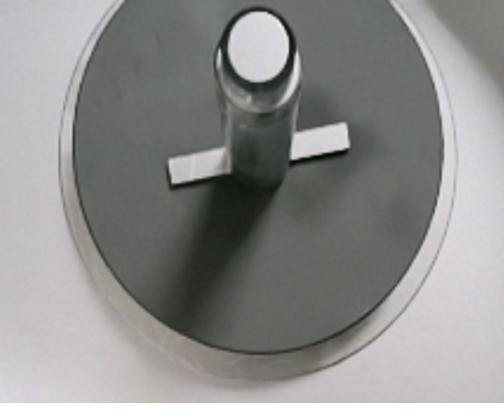

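>>> move(target=[[-0.7474,0.1663,1.2547,0,1.7206,-0.0218,-1,0,-1,0.5476,0.4690,0.8444,-3.1416,-1.8282,1.2660,-1,0,-1],[-0.7419,0.2819,1.1084,0,1.7513,-0.0163,-1,0,-1,0.4745,0.5171,0.7687,-3.1416,-1.8558,1.1929,-1,0,-1],[-0.7374,0.4070,0.9336,0,1.8010,-0.0118,-1,0,-1,0.4056,0.5803,0.6657,-3.1416,-1.8956,1.1240,-1,0,-1],[-0.7339,0.5415,0.7305,0,1.8696,-0.0083,-1,0,-1,0.3409,0.6587,0.5355,-3.1416,-1.9473,1.0593,-1,0,-1],[-0.7577,0.5257,0.8109,0,1.8050,-0.1921,-1,0,-1,0.3533,0.6774,0.5604,-3.1416,-1.9039,0.9117,-1,0,-1]], speed=0.2, blend=[0.02,0.02,0.02,0.01,0])

>>> move(target=[[-0.7577,0.5067,0.9318,0,1.7032,-0.1921,-1,0,-1,0.3533,0.6406,0.7158,-3.1416,-1.7852,0.9117,-1,0,-1],[-0.7577,0.4976,1.0889,0,1.5551,-0.1921,-1,0,-1,0.3533,0.6169,0.9000,-3.1416,-1.6247,0.9117,-1,0,-1],[-0.7577,0.5073,1.2000,0,1.4343,-0.1921,-1,0,-1,0.3533,0.6180,1.0234,-3.1416,-1.5002,0.9117,-1,0,-1],[-0.7577,0.5112,1.2211,0,1.4093,-0.1921,-1,0,-1,0.3533,0.6203,1.0463,-3.1416,-1.4750,0.9117,-1,0,-1],[-0.7577,0.5119,1.2247,0,1.4050,-0.1921,-1,0,-1,0.3533,0.6207,1.0501,-3.1416,-1.4708,0.9117,-1,0,-1]], speed=[0.15,0.12,0.1,0.03,0.01], blend=[0.01,0.01,0.005,0,0])

Scene clock: 464.60 s.
left_arm: end_effector_position=(+0.6447, -0.5625, +0.5301) position_measured=173 object_status=2 end_effector_quat_wxyz=(+0.000, +0.279, +0.960, +0.000) | right_arm: end_effector_position=(+0.8482, +0.3497, +0.5298) position_measured=173 object_status=2 end_effector_quat_wxyz=(+0.000, +0.961, -0.276, +0.000)
Joint positions: left_arm=[-0.758 0.526 0.811 0 1.805 -0.192] | right_arm=[0.353 0.677 0.56 -3.142 -1.904 0.912]
Joint torques (N m): left_arm=[1.24 -127.41 -62.98 3.29 -0.38 -0.09] | right_arm=[2.41 -137.6 -60.97 -3.22 -0.31 0.61]
External joint torques (N m): left_arm=[-1.57 32.09 20.92 0.97 0.44 0.09] | right_arm=[-2.54 29.54 19.82 -1.02 0.34 -0.61]
Flange force (N): left_arm=[1.5 -1.5 38.0] | right_arm=[0.0 0.0 0.0]
Joint targets: left_arm=[-0.758 0.526 0.811 0.000 1.805 -0.192] | right_arm=[0.353 0.677 0.560 -3.142 -1.904 0.912]
move: done

Scene clock: 470.00 s.
left_arm: end_effector_position=(+0.6448, -0.5626, +0.3126) position_measured=173 object_status=2 end_effector_quat_wxyz=(+0.000, +0.279, +0.960, +0.000) | right_arm: end_effector_position=(+0.8482, +0.3496, +0.3129) position_measured=173 object_status=2 end_effector_quat_wxyz=(+0.000, +0.961, -0.276, +0.000)
Joint positions: left_arm=[-0.758 0.512 1.225 0 1.405 -0.192] | right_arm=[0.353 0.621 1.05 -3.142 -1.471 0.912]
Joint torques (N m): left_arm=[-1.57 -83.33 -38.08 2.43 -1.34 -0.27] | right_arm=[-2.55 -93.82 -37.15 -4.67 -1.39 0.42]
External joint torques (N m): left_arm=[1.97 -11.8 -4.85 1.94 1.4 0.27] | right_arm=[2.49 -11.19 -5.97 0.23 1.43 -0.42]
Flange force (N): left_arm=[5.4 3.5 -12.3] | right_arm=[-4.2 2.1 -8.6]
Joint targets: left_arm=[-0.758 0.512 1.225 0.000 1.405 -0.192] | right_arm=[0.353 0.621 1.050 -3.142 -1.471 0.912]
move: done

>>> move(target=[[-0.7577,0.5112,1.2211,0,1.4093,-0.1921,-1,0,-1,0.3533,0.6203,1.0463,-3.1416,-1.4750,0.9117,-1,0,-1],[-0.7534,0.5101,1.2229,0,1.4086,-0.1578,-1,0,-1,0.3508,0.6142,1.0565,-3.1416,-1.4709,0.9392,-1,0,-1],[-0.7534,0.5108,1.2265,0,1.4043,-0.1578,-1,0,-1,0.3508,0.6146,1.0603,-3.1416,-1.4667,0.9392,-1,0,-1]], speed=[0.02,0.05,0.01])

Scene clock: 473.87 s.
left_arm: end_effector_position=(+0.6468, -0.5593, +0.3126) position_measured=173 object_status=2 end_effector_quat_wxyz=(+0.000, +0.293, +0.956, +0.000) | right_arm: end_effector_position=(+0.8460, +0.3463, +0.3128) position_measured=173 object_status=2 end_effector_quat_wxyz=(+0.000, +0.957, -0.290, +0.000)
Joint positions: left_arm=[-0.753 0.511 1.226 0 1.404 -0.158] | right_arm=[0.351 0.614 1.06 -3.142 -1.467 0.939]
Joint torques (N m): left_arm=[-1.39 -84.53 -37.42 2.45 -0.6 -0.31] | right_arm=[-1.78 -89.6 -34.79 -4.47 -1.37 0.46]
External joint torques (N m): left_arm=[1.14 -10.25 -5.39 1.89 0.66 0.31] | right_arm=[1.62 -14.64 -8.25 0.03 1.41 -0.46]
Flange force (N): left_arm=[2.3 2.0 -11.4] | right_arm=[-3.1 2.3 -12.7]
Joint targets: left_arm=[-0.753 0.511 1.226 0.000 1.404 -0.158] | right_arm=[0.351 0.615 1.060 -3.142 -1.467 0.939]
move: done

>>> move(target=[[-0.7534,0.5101,1.2229,0,1.4086,-0.1578,-1,0,-1,0.3508,0.6142,1.0565,-3.1416,-1.4709,0.9392,-1,0,-1],[-0.7556,0.5106,1.2220,0,1.4090,-0.1750,-1,0,-1,0.3521,0.6173,1.0514,-3.1416,-1.4729,0.9255,-1,0,-1],[-0.7556,0.5113,1.2256,0,1.4047,-0.1750,-1,0,-1,0.3521,0.6177,1.0552,-3.1416,-1.4687,0.9255,-1,0,-1]], speed=[0.02,0.05,0.01])

>>> move(target=[[-0.7556,0.5106,1.2220,0,1.4090,-0.1750,-1,0,-1,0.3521,0.6173,1.0514,-3.1416,-1.4729,0.9255,-1,0,-1],[-0.7598,0.5118,1.2202,0,1.4096,-0.2092,-1,0,-1,0.3546,0.6233,1.0412,-3.1416,-1.4771,0.8980,-1,0,-1],[-0.7598,0.5125,1.2238,0,1.4053,-0.2092,-1,0,-1,0.3546,0.6237,1.0450,-3.1416,-1.4729,0.8980,-1,0,-1]], speed=[0.02,0.05,0.01])

>>> move(target=[[-0.7598,0.5118,1.2202,0,1.4096,-0.2092,-1,0,-1,0.3546,0.6233,1.0412,-3.1416,-1.4771,0.8980,-1,0,-1],[-0.7620,0.5123,1.2193,0,1.4100,-0.2264,-1,0,-1,0.3558,0.6264,1.0361,-3.1416,-1.4791,0.8842,-1,0,-1],[-0.7620,0.5130,1.2229,0,1.4057,-0.2264,-1,0,-1,0.3558,0.6268,1.0399,-3.1416,-1.4749,0.8842,-1,0,-1]], speed=[0.02,0.05,0.01])

>>> move(target=[[-0.7620,0.5123,1.2193,0,1.4100,-0.2264,-1,0,-1,0.3558,0.6264,1.0361,-3.1416,-1.4791,0.8842,-1,0,-1],[-0.7642,0.5129,1.2184,0,1.4103,-0.2436,-1,0,-1,0.3570,0.6294,1.0310,-3.1416,-1.4812,0.8704,-1,0,-1],[-0.7642,0.5136,1.2220,0,1.4060,-0.2436,-1,0,-1,0.3570,0.6298,1.0348,-3.1416,-1.4770,0.8704,-1,0,-1]], speed=[0.02,0.05,0.01])

>>> move(target=[[-0.7642,0.5129,1.2184,0,1.4103,-0.2436,-1,0,-1,0.3570,0.6294,1.0310,-3.1416,-1.4812,0.8704,-1,0,-1],[-0.7512,0.5095,1.2238,0,1.4083,-0.1406,-1,0,-1,0.3496,0.6112,1.0616,-3.1416,-1.4688,0.9529,-1,0,-1],[-0.7512,0.5102,1.2274,0,1.4040,-0.1406,-1,0,-1,0.3496,0.6116,1.0654,-3.1416,-1.4646,0.9529,-1,0,-1]], speed=[0.02,0.05,0.01])

Scene clock: 477.53 s.
left_arm: end_effector_position=(+0.6457, -0.5610, +0.3126) position_measured=173 object_status=2 end_effector_quat_wxyz=(+0.000, +0.286, +0.958, +0.000) | right_arm: end_effector_position=(+0.8471, +0.3480, +0.3128) position_measured=173 object_status=2 end_effector_quat_wxyz=(+0.000, +0.959, -0.283, +0.000)
Joint positions: left_arm=[-0.756 0.511 1.225 0 1.405 -0.175] | right_arm=[0.352 0.618 1.055 -3.142 -1.469 0.925]
Joint torques (N m): left_arm=[-1.34 -84.67 -37.66 2.59 -0.65 -0.27] | right_arm=[-1.07 -89.7 -35.13 -4.23 -1.16 0.43]
External joint torques (N m): left_arm=[1.01 -9.9 -4.95 1.72 0.72 0.27] | right_arm=[0.96 -15.26 -8.18 -0.23 1.21 -0.43]
Flange force (N): left_arm=[2.8 1.9 -10.8] | right_arm=[-3.2 3.6 -13.0]
Joint targets: left_arm=[-0.756 0.511 1.226 0.000 1.405 -0.175] | right_arm=[0.352 0.618 1.055 -3.142 -1.469 0.925]
move: done

Scene clock: 479.53 s.
left_arm: end_effector_position=(+0.6439, -0.5642, +0.3123) position_measured=173 object_status=2 end_effector_quat_wxyz=(+0.000, +0.272, +0.962, +0.000) | right_arm: end_effector_position=(+0.8493, +0.3513, +0.3127) position_measured=173 object_status=2 end_effector_quat_wxyz=(+0.000, +0.963, -0.268, +0.000)
Joint positions: left_arm=[-0.76 0.513 1.224 0 1.405 -0.209] | right_arm=[0.355 0.624 1.045 -3.142 -1.473 0.898]
Joint torques (N m): left_arm=[3.05 -127.53 -63.44 3.68 0.16 -0.37] | right_arm=[0.74 -135.2 -63.56 -3.87 -0.4 0.34]
External joint torques (N m): left_arm=[-2.85 32.47 20.61 0.67 -0.1 0.37] | right_arm=[-0.87 30.05 20.43 -0.57 0.44 -0.34]
Flange force (N): left_arm=[-0.1 -3.0 37.7] | right_arm=[-3.3 6.7 36.8]
Joint targets: left_arm=[-0.760 0.512 1.224 0.000 1.405 -0.209] | right_arm=[0.355 0.624 1.045 -3.142 -1.473 0.898]
move: done

Scene clock: 481.17 s.
left_arm: end_effector_position=(+0.6429, -0.5658, +0.3124) position_measured=173 object_status=2 end_effector_quat_wxyz=(+0.000, +0.265, +0.964, +0.000) | right_arm: end_effector_position=(+0.8504, +0.3529, +0.3127) position_measured=173 object_status=2 end_effector_quat_wxyz=(+0.000, +0.965, -0.261, +0.000)
Joint positions: left_arm=[-0.762 0.513 1.223 0 1.406 -0.226] | right_arm=[0.356 0.627 1.04 -3.142 -1.475 0.884]
Joint torques (N m): left_arm=[2.34 -128.9 -62.06 3.42 1.3 -0.36] | right_arm=[-2.33 -134.75 -64.26 -4.63 0.35 0.33]
External joint torques (N m): left_arm=[-2.73 33.99 19.31 0.9 -1.24 0.36] | right_arm=[2.24 28.58 20.85 0.16 -0.31 -0.33]
Flange force (N): left_arm=[-4.9 -3.7 38.2] | right_arm=[-8.0 7.2 35.9]
Joint targets: left_arm=[-0.762 0.513 1.223 0.000 1.406 -0.226] | right_arm=[0.356 0.627 1.040 -3.142 -1.475 0.884]
move: done

Scene clock: 482.80 s.
left_arm: end_effector_position=(+0.6419, -0.5675, +0.3126) position_measured=173 object_status=2 end_effector_quat_wxyz=(+0.000, +0.257, +0.966, +0.000) | right_arm: end_effector_position=(+0.8515, +0.3544, +0.3130) position_measured=173 object_status=2 end_effector_quat_wxyz=(+0.000, +0.967, -0.254, +0.000)
Joint positions: left_arm=[-0.764 0.513 1.222 0 1.406 -0.244] | right_arm=[0.357 0.63 1.035 -3.142 -1.477 0.87]
Joint torques (N m): left_arm=[5.58 -90.04 -37.19 4.37 1.41 -0.25] | right_arm=[-1.98 -94.67 -43.39 -4.53 2.3 0.45]
External joint torques (N m): left_arm=[-5.67 -4.93 -5.55 -0.04 -1.35 0.25] | right_arm=[1.88 -11.12 0.21 0.08 -2.25 -0.45]
Flange force (N): left_arm=[-3.4 -7.2 -6.8] | right_arm=[-12.7 13.7 -5.4]
Joint targets: left_arm=[-0.764 0.514 1.222 0.000 1.406 -0.244] | right_arm=[0.357 0.630 1.035 -3.142 -1.477 0.870]
move: done

Scene clock: 486.17 s.
left_arm: end_effector_position=(+0.6478, -0.5577, +0.3126) position_measured=173 object_status=2 end_effector_quat_wxyz=(+0.000, +0.301, +0.954, +0.000) | right_arm: end_effector_position=(+0.8449, +0.3447, +0.3127) position_measured=173 object_status=2 end_effector_quat_wxyz=(+0.000, +0.955, -0.297, +0.000)
Joint positions: left_arm=[-0.751 0.51 1.227 0 1.404 -0.141] | right_arm=[0.35 0.611 1.065 -3.142 -1.465 0.953]
Joint torques (N m): left_arm=[-1.2 -87.59 -37.41 2.49 0.59 -0.28] | right_arm=[-1.37 -84.52 -31.61 -4.28 -1.36 0.41]
External joint torques (N m): left_arm=[1.11 -6.97 -5.24 1.84 -0.52 0.28] | right_arm=[1.3 -19.64 -11.48 -0.16 1.4 -0.41]
Flange force (N): left_arm=[-1.7 1.5 -8.3] | right_arm=[-2.5 2.0 -18.5]
Joint targets: left_arm=[-0.751 0.510 1.227 0.000 1.404 -0.141] | right_arm=[0.350 0.612 1.065 -3.142 -1.465 0.953]
move: done

>>> move(target=[[-0.7512,0.5095,1.2238,0,1.4083,-0.1406,-1,0,-1,0.3496,0.6112,1.0616,-3.1416,-1.4688,0.9529,-1,0,-1],[-0.7609,0.5120,1.2198,0,1.4098,-0.2178,-1,0,-1,0.3552,0.6248,1.0387,-3.1416,-1.4781,0.8911,-1,0,-1],[-0.7609,0.5127,1.2234,0,1.4055,-0.2178,-1,0,-1,0.3552,0.6252,1.0425,-3.1416,-1.4739,0.8911,-1,0,-1]], speed=[0.02,0.05,0.01])

>>> move(target=[-0.7609,0.5134,1.2270,0,1.4012,-0.2178,-1,0,-1,0.3552,0.6256,1.0463,-3.1416,-1.4697,0.8911,-1,0,-1], speed=0.01)

Scene clock: 489.83 s.
left_arm: end_effector_position=(+0.6434, -0.5650, +0.3124) position_measured=173 object_status=2 end_effector_quat_wxyz=(+0.000, +0.268, +0.963, +0.000) | right_arm: end_effector_position=(+0.8499, +0.3520, +0.3127) position_measured=173 object_status=2 end_effector_quat_wxyz=(+0.000, +0.964, -0.265, +0.000)
Joint positions: left_arm=[-0.761 0.513 1.223 0 1.406 -0.218] | right_arm=[0.355 0.625 1.043 -3.142 -1.474 0.891]
Joint torques (N m): left_arm=[3.35 -128.53 -63.16 3.64 0.54 -0.34] | right_arm=[0.22 -134.64 -63.51 -4 -0.17 0.35]
External joint torques (N m): left_arm=[-3.34 33.64 20.44 0.69 -0.48 0.34] | right_arm=[-0.37 29.6 20.49 -0.43 0.21 -0.35]
Flange force (N): left_arm=[-2.0 -3.9 38.4] | right_arm=[-4.3 7.0 36.4]
Joint targets: left_arm=[-0.761 0.513 1.223 0.000 1.405 -0.218] | right_arm=[0.355 0.625 1.042 -3.142 -1.474 0.891]
move: done

Scene clock: 490.53 s.
left_arm: end_effector_position=(+0.6433, -0.5649, +0.3098) position_measured=173 object_status=2 end_effector_quat_wxyz=(+0.000, +0.268, +0.963, +0.000) | right_arm: end_effector_position=(+0.8498, +0.3520, +0.3103) position_measured=173 object_status=2 end_effector_quat_wxyz=(+0.000, +0.964, -0.265, +0.000)
Joint positions: left_arm=[-0.761 0.513 1.227 0 1.401 -0.218] | right_arm=[0.355 0.626 1.046 -3.142 -1.47 0.891]
Joint torques (N m): left_arm=[3.17 -127.74 -62.78 3.63 0.53 -0.38] | right_arm=[-0.25 -135.04 -63.73 -4.11 -0.23 0.34]
External joint torques (N m): left_arm=[-3.39 33 20.21 0.68 -0.46 0.38] | right_arm=[0.2 29.52 20.58 -0.33 0.27 -0.34]
Flange force (N): left_arm=[-1.5 -3.8 37.9] | right_arm=[-5.1 7.0 36.6]
Joint targets: left_arm=[-0.761 0.513 1.227 0.000 1.401 -0.218] | right_arm=[0.355 0.626 1.046 -3.142 -1.470 0.891]
move: done

>>> move(target=[-0.7609,0.5138,1.2287,0,1.3991,-0.2178,-1,0,-1,0.3552,0.6258,1.0480,-3.1416,-1.4678,0.8911,-1,0,-1], speed=0.01)

>>> move(target=[-0.7609,0.5139,1.2294,0,1.3983,-0.2178,-1,0,-1,0.3552,0.6259,1.0488,-3.1416,-1.4669,0.8911,-1,0,-1], speed=0.01)

Scene clock: 491.47 s.
left_arm: end_effector_position=(+0.6434, -0.5649, +0.3086) position_measured=173 object_status=2 end_effector_quat_wxyz=(+0.000, +0.268, +0.963, +0.000) | right_arm: end_effector_position=(+0.8498, +0.3520, +0.3092) position_measured=173 object_status=2 end_effector_quat_wxyz=(+0.000, +0.964, -0.265, +0.000)
Joint positions: left_arm=[-0.761 0.514 1.229 0 1.399 -0.218] | right_arm=[0.355 0.626 1.048 -3.142 -1.468 0.891]
Joint torques (N m): left_arm=[2.08 -124.25 -61.34 3.33 0.15 -0.36] | right_arm=[-0.4 -133.06 -62.15 -4.17 -0.43 0.36]
External joint torques (N m): left_arm=[-2.23 29.14 18.53 1 -0.09 0.36] | right_arm=[0.3 27.65 19.1 -0.27 0.47 -0.36]
Flange force (N): left_arm=[0.0 -2.2 33.9] | right_arm=[-4.6 6.3 34.4]
Joint targets: left_arm=[-0.761 0.514 1.229 0.000 1.399 -0.218] | right_arm=[0.355 0.626 1.048 -3.142 -1.468 0.891]
move: done

Scene clock: 492.17 s.
left_arm: end_effector_position=(+0.6433, -0.5649, +0.3081) position_measured=173 object_status=2 end_effector_quat_wxyz=(+0.000, +0.268, +0.963, +0.000) | right_arm: end_effector_position=(+0.8498, +0.3520, +0.3087) position_measured=173 object_status=2 end_effector_quat_wxyz=(+0.000, +0.964, -0.265, +0.000)
Joint positions: left_arm=[-0.761 0.514 1.229 0 1.398 -0.218] | right_arm=[0.355 0.626 1.049 -3.142 -1.467 0.891]
Joint torques (N m): left_arm=[-2.23 -107.7 -51.75 2.16 -0.46 -0.3] | right_arm=[-5.54 -115.49 -50.95 -5.67 -0.99 0.35]
External joint torques (N m): left_arm=[2.51 12.83 9.16 2.17 0.53 0.3] | right_arm=[5.43 9.46 7.6 1.2 1.03 -0.35]
Flange force (N): left_arm=[1.1 3.5 15.4] | right_arm=[-8.5 2.1 14.8]
Joint targets: left_arm=[-0.761 0.514 1.229 0.000 1.398 -0.218] | right_arm=[0.355 0.626 1.049 -3.142 -1.467 0.891]
move: done

>>> move(target=[-0.7609,0.5140,1.2300,0,1.3976,-0.2178,-1,0,-1,0.3552,0.6260,1.0494,-3.1416,-1.4662,0.8911,-1,0,-1], speed=0.01)

Scene clock: 493.10 s.
left_arm: end_effector_position=(+0.6433, -0.5649, +0.3077) position_measured=173 object_status=2 end_effector_quat_wxyz=(+0.000, +0.268, +0.963, +0.000) | right_arm: end_effector_position=(+0.8498, +0.3520, +0.3082) position_measured=173 object_status=2 end_effector_quat_wxyz=(+0.000, +0.964, -0.265, +0.000)
Joint positions: left_arm=[-0.761 0.514 1.23 0 1.398 -0.218] | right_arm=[0.355 0.626 1.049 -3.142 -1.466 0.891]
Joint torques (N m): left_arm=[-5.24 -93.3 -43.85 1.46 -1.17 -0.26] | right_arm=[-8.16 -99.66 -40.41 -6.29 -1.52 0.37]
External joint torques (N m): left_arm=[5.27 -1.96 0.96 2.89 1.22 0.26] | right_arm=[8.07 -5.35 -2.62 1.87 1.57 -0.37]
Flange force (N): left_arm=[3.2 7.1 -1.3] | right_arm=[-8.8 -2.2 -2.3]
Joint targets: left_arm=[-0.761 0.514 1.230 0.000 1.398 -0.218] | right_arm=[0.355 0.626 1.049 -3.142 -1.466 0.891]
move: done

>>> execute_actions(actions=[[[-0.7609,0.5140,1.2300,0,1.3976,-0.2178,0.2,0,-1,0.3552,0.6260,1.0494,-3.1416,-1.4662,0.8911,0.2,0,-1]],[[-0.7609,0.5140,1.2300,0,1.3976,-0.2178,0.2,0,-1,0.3552,0.6260,1.0494,-3.1416,-1.4662,0.8911,0.2,0,-1]],[[-0.7609,0.5140,1.2300,0,1.3976,-0.2178,0.2,0,-1,0.3552,0.6260,1.0494,-3.1416,-1.4662,0.8911,0.2,0,-1]]], cameras=["all"])

Scene clock: 495.30 s.
left_arm: end_effector_position=(+0.6433, -0.5649, +0.3077) position_measured=104 object_status=3 end_effector_quat_wxyz=(+0.000, +0.268, +0.963, +0.000) | right_arm: end_effector_position=(+0.8498, +0.3520, +0.3082) position_measured=104 object_status=3 end_effector_quat_wxyz=(+0.000, +0.964, -0.265, +0.000)
Joint positions: left_arm=[-0.761 0.514 1.23 0 1.398 -0.218] | right_arm=[0.355 0.626 1.049 -3.142 -1.466 0.891]
Joint torques (N m): left_arm=[2.43 -95.16 -42.37 3.33 0.2 -0.2] | right_arm=[0.66 -100.65 -43.24 -3.87 -0.04 0.48]
External joint torques (N m): left_arm=[-2.77 0.23 -0.3 0.99 -0.14 0.2] | right_arm=[-0.76 -4.74 0.09 -0.57 0.09 -0.48]
External joint torques at the end of the 1st action: left_arm=[-2.12 -0.11 -0.58 1 -0.14 0.17] | right_arm=[-0.69 -5.03 0.27 -0.59 0.08 -0.47]
External joint torques at the end of the 2nd action: left_arm=[-2.23 0.55 -0.41 0.98 -0.19 0.14] | right_arm=[-0.59 -4.91 0.04 -0.59 0.07 -0.45]
Flange force (N): left_arm=[-0.4 -3.1 -0.1] | right_arm=[-4.4 8.2 -0.6]
Flange force at the end of the 1st action (N): left_arm=[-0.7 -2.4 -0.6] | right_arm=[-5.1 9.0 -0.4]
Flange force at the end of the 2nd action (N): left_arm=[-1.3 -2.7 -0.1] | right_arm=[-4.7 8.2 -0.8]
Joint targets: left_arm=[-0.761 0.514 1.230 0.000 1.398 -0.218] | right_arm=[0.355 0.626 1.049 -3.142 -1.466 0.891]

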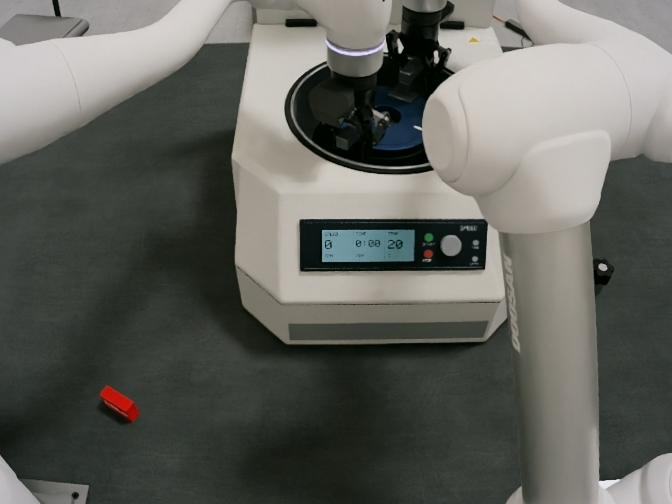

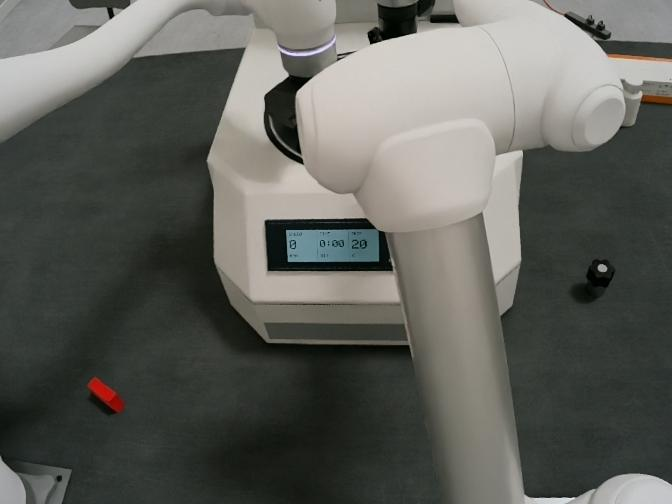

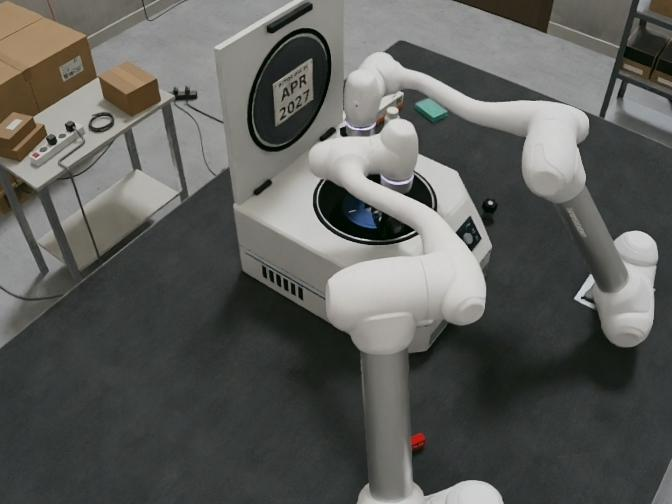

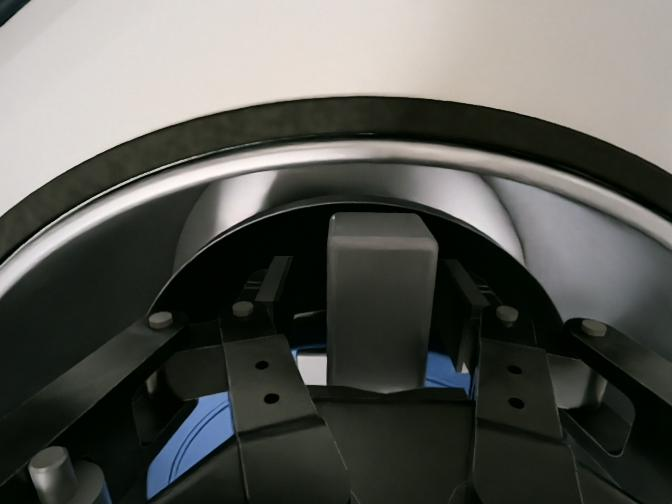

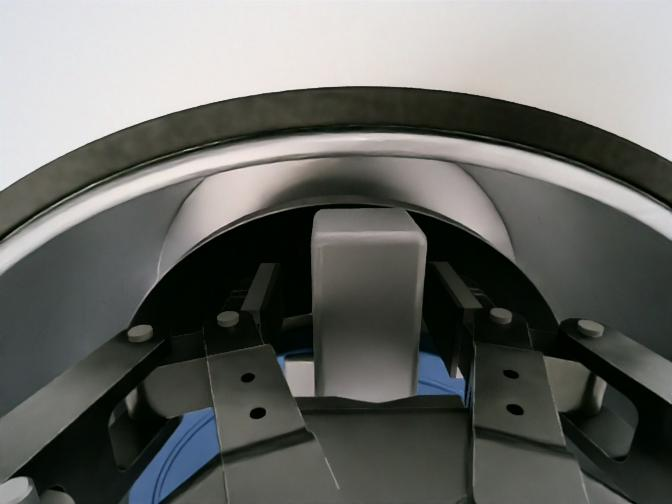

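>>> move(target=[[-0.7609,0.5081,1.1987,0,1.4348,-0.2178,0.2,0,-1,0.3552,0.6225,1.0157,-3.1416,-1.5034,0.8911,0.2,0,-1],[-0.7609,0.4984,1.0875,0,1.5557,-0.2178,0.2,0,-1,0.3552,0.6214,0.8923,-3.1416,-1.6279,0.8911,0.2,0,-1],[-0.7609,0.5075,0.9304,0,1.7037,-0.2178,0.2,0,-1,0.3552,0.6451,0.7081,-3.1416,-1.7884,0.8911,0.2,0,-1]], speed=[0.06,0.15,0.25], blend=[0.005,0.01,0])

Scene clock: 498.40 s.
left_arm: end_effector_position=(+0.6433, -0.5649, +0.4800) position_measured=104 object_status=3 end_effector_quat_wxyz=(+0.000, +0.268, +0.963, +0.000) | right_arm: end_effector_position=(+0.8493, +0.3518, +0.4801) position_measured=104 object_status=3 end_effector_quat_wxyz=(+0.000, +0.964, -0.265, +0.000)
Joint positions: left_arm=[-0.761 0.508 0.93 0 1.704 -0.218] | right_arm=[0.355 0.645 0.708 -3.142 -1.788 0.891]
Joint torques (N m): left_arm=[1.79 -94.35 -42.71 3.4 0.21 -0.15] | right_arm=[0.72 -101.54 -42.54 -3.78 -0.05 0.46]
External joint torques (N m): left_arm=[-2.03 -0.14 -0.16 0.95 -0.15 0.15] | right_arm=[-0.8 -4.27 0.37 -0.56 0.1 -0.46]
Flange force (N): left_arm=[0.4 -2.2 0.0] | right_arm=[-6.1 10.5 3.5]
Joint targets: left_arm=[-0.761 0.508 0.930 0.000 1.704 -0.218] | right_arm=[0.355 0.645 0.708 -3.142 -1.788 0.891]
move: done

>>> move(target=[-0.7609,0.5075,0.9304,0,1.7037,-0.2178,0.2,0,-1,0.0269,0.0955,1.6213,-3.1416,-1.4248,0.0269,1,0,-1], speed=0.5, cameras=["all"])

Scene clock: 502.00 s.
left_arm: end_effector_position=(+0.6433, -0.5649, +0.4801) position_measured=104 object_status=3 end_effector_quat_wxyz=(+0.000, +0.268, +0.963, +0.000) | right_arm: end_effector_position=(+0.6111, +0.0509, +0.4000) position_measured=3 object_status=0 end_effector_quat_wxyz=(+0.000, +1.000, +0.000, +0.000)
Joint positions: left_arm=[-0.761 0.507 0.93 0 1.704 -0.218] | right_arm=[0.027 0.096 1.621 -3.142 -1.425 0.027]
Joint torques (N m): left_arm=[2.14 -95.02 -42.57 3.38 0.21 -0.18] | right_arm=[0.4 -49.65 -42.47 -3.8 -0.01 0.48]
External joint torques (N m): left_arm=[-2.41 0.2 -0.5 0.98 -0.14 0.18] | right_arm=[-0.44 -3.75 -0.55 -0.57 0.08 -0.48]
Flange force (N): left_arm=[-1.2 -2.9 -0.9] | right_arm=[-5.0 1.9 -1.6]
Joint targets: left_arm=[-0.761 0.508 0.930 0.000 1.704 -0.218] | right_arm=[0.027 0.096 1.621 -3.142 -1.425 0.027]
move: done

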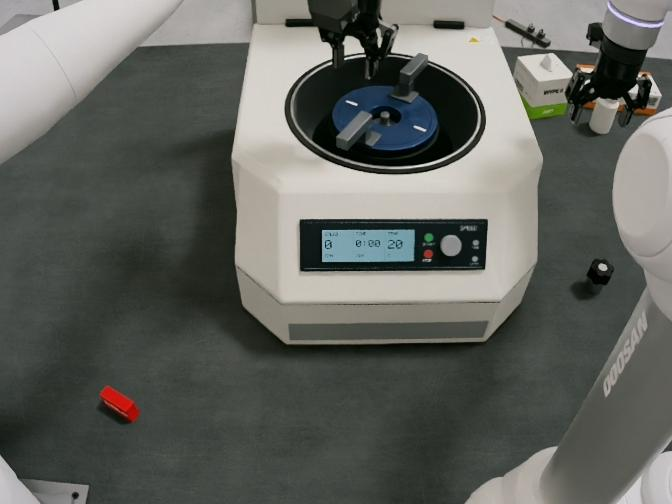

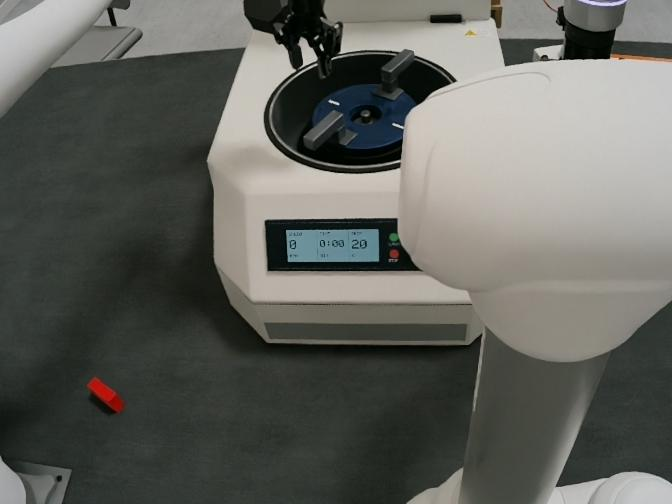

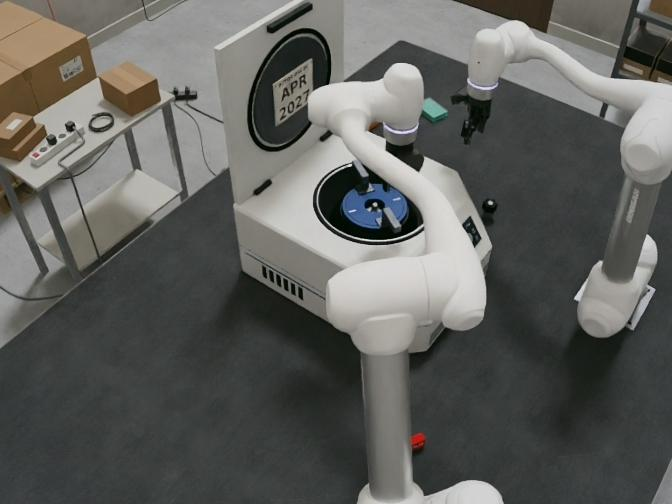

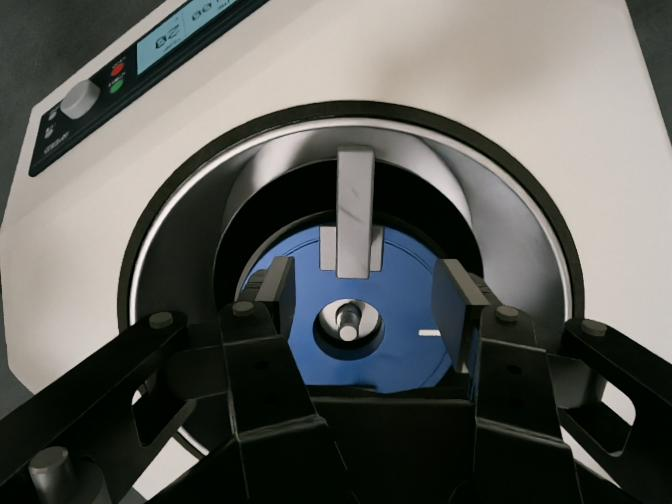

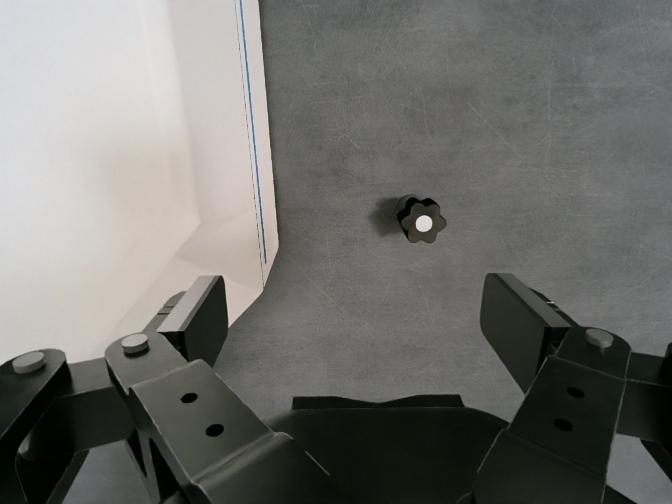

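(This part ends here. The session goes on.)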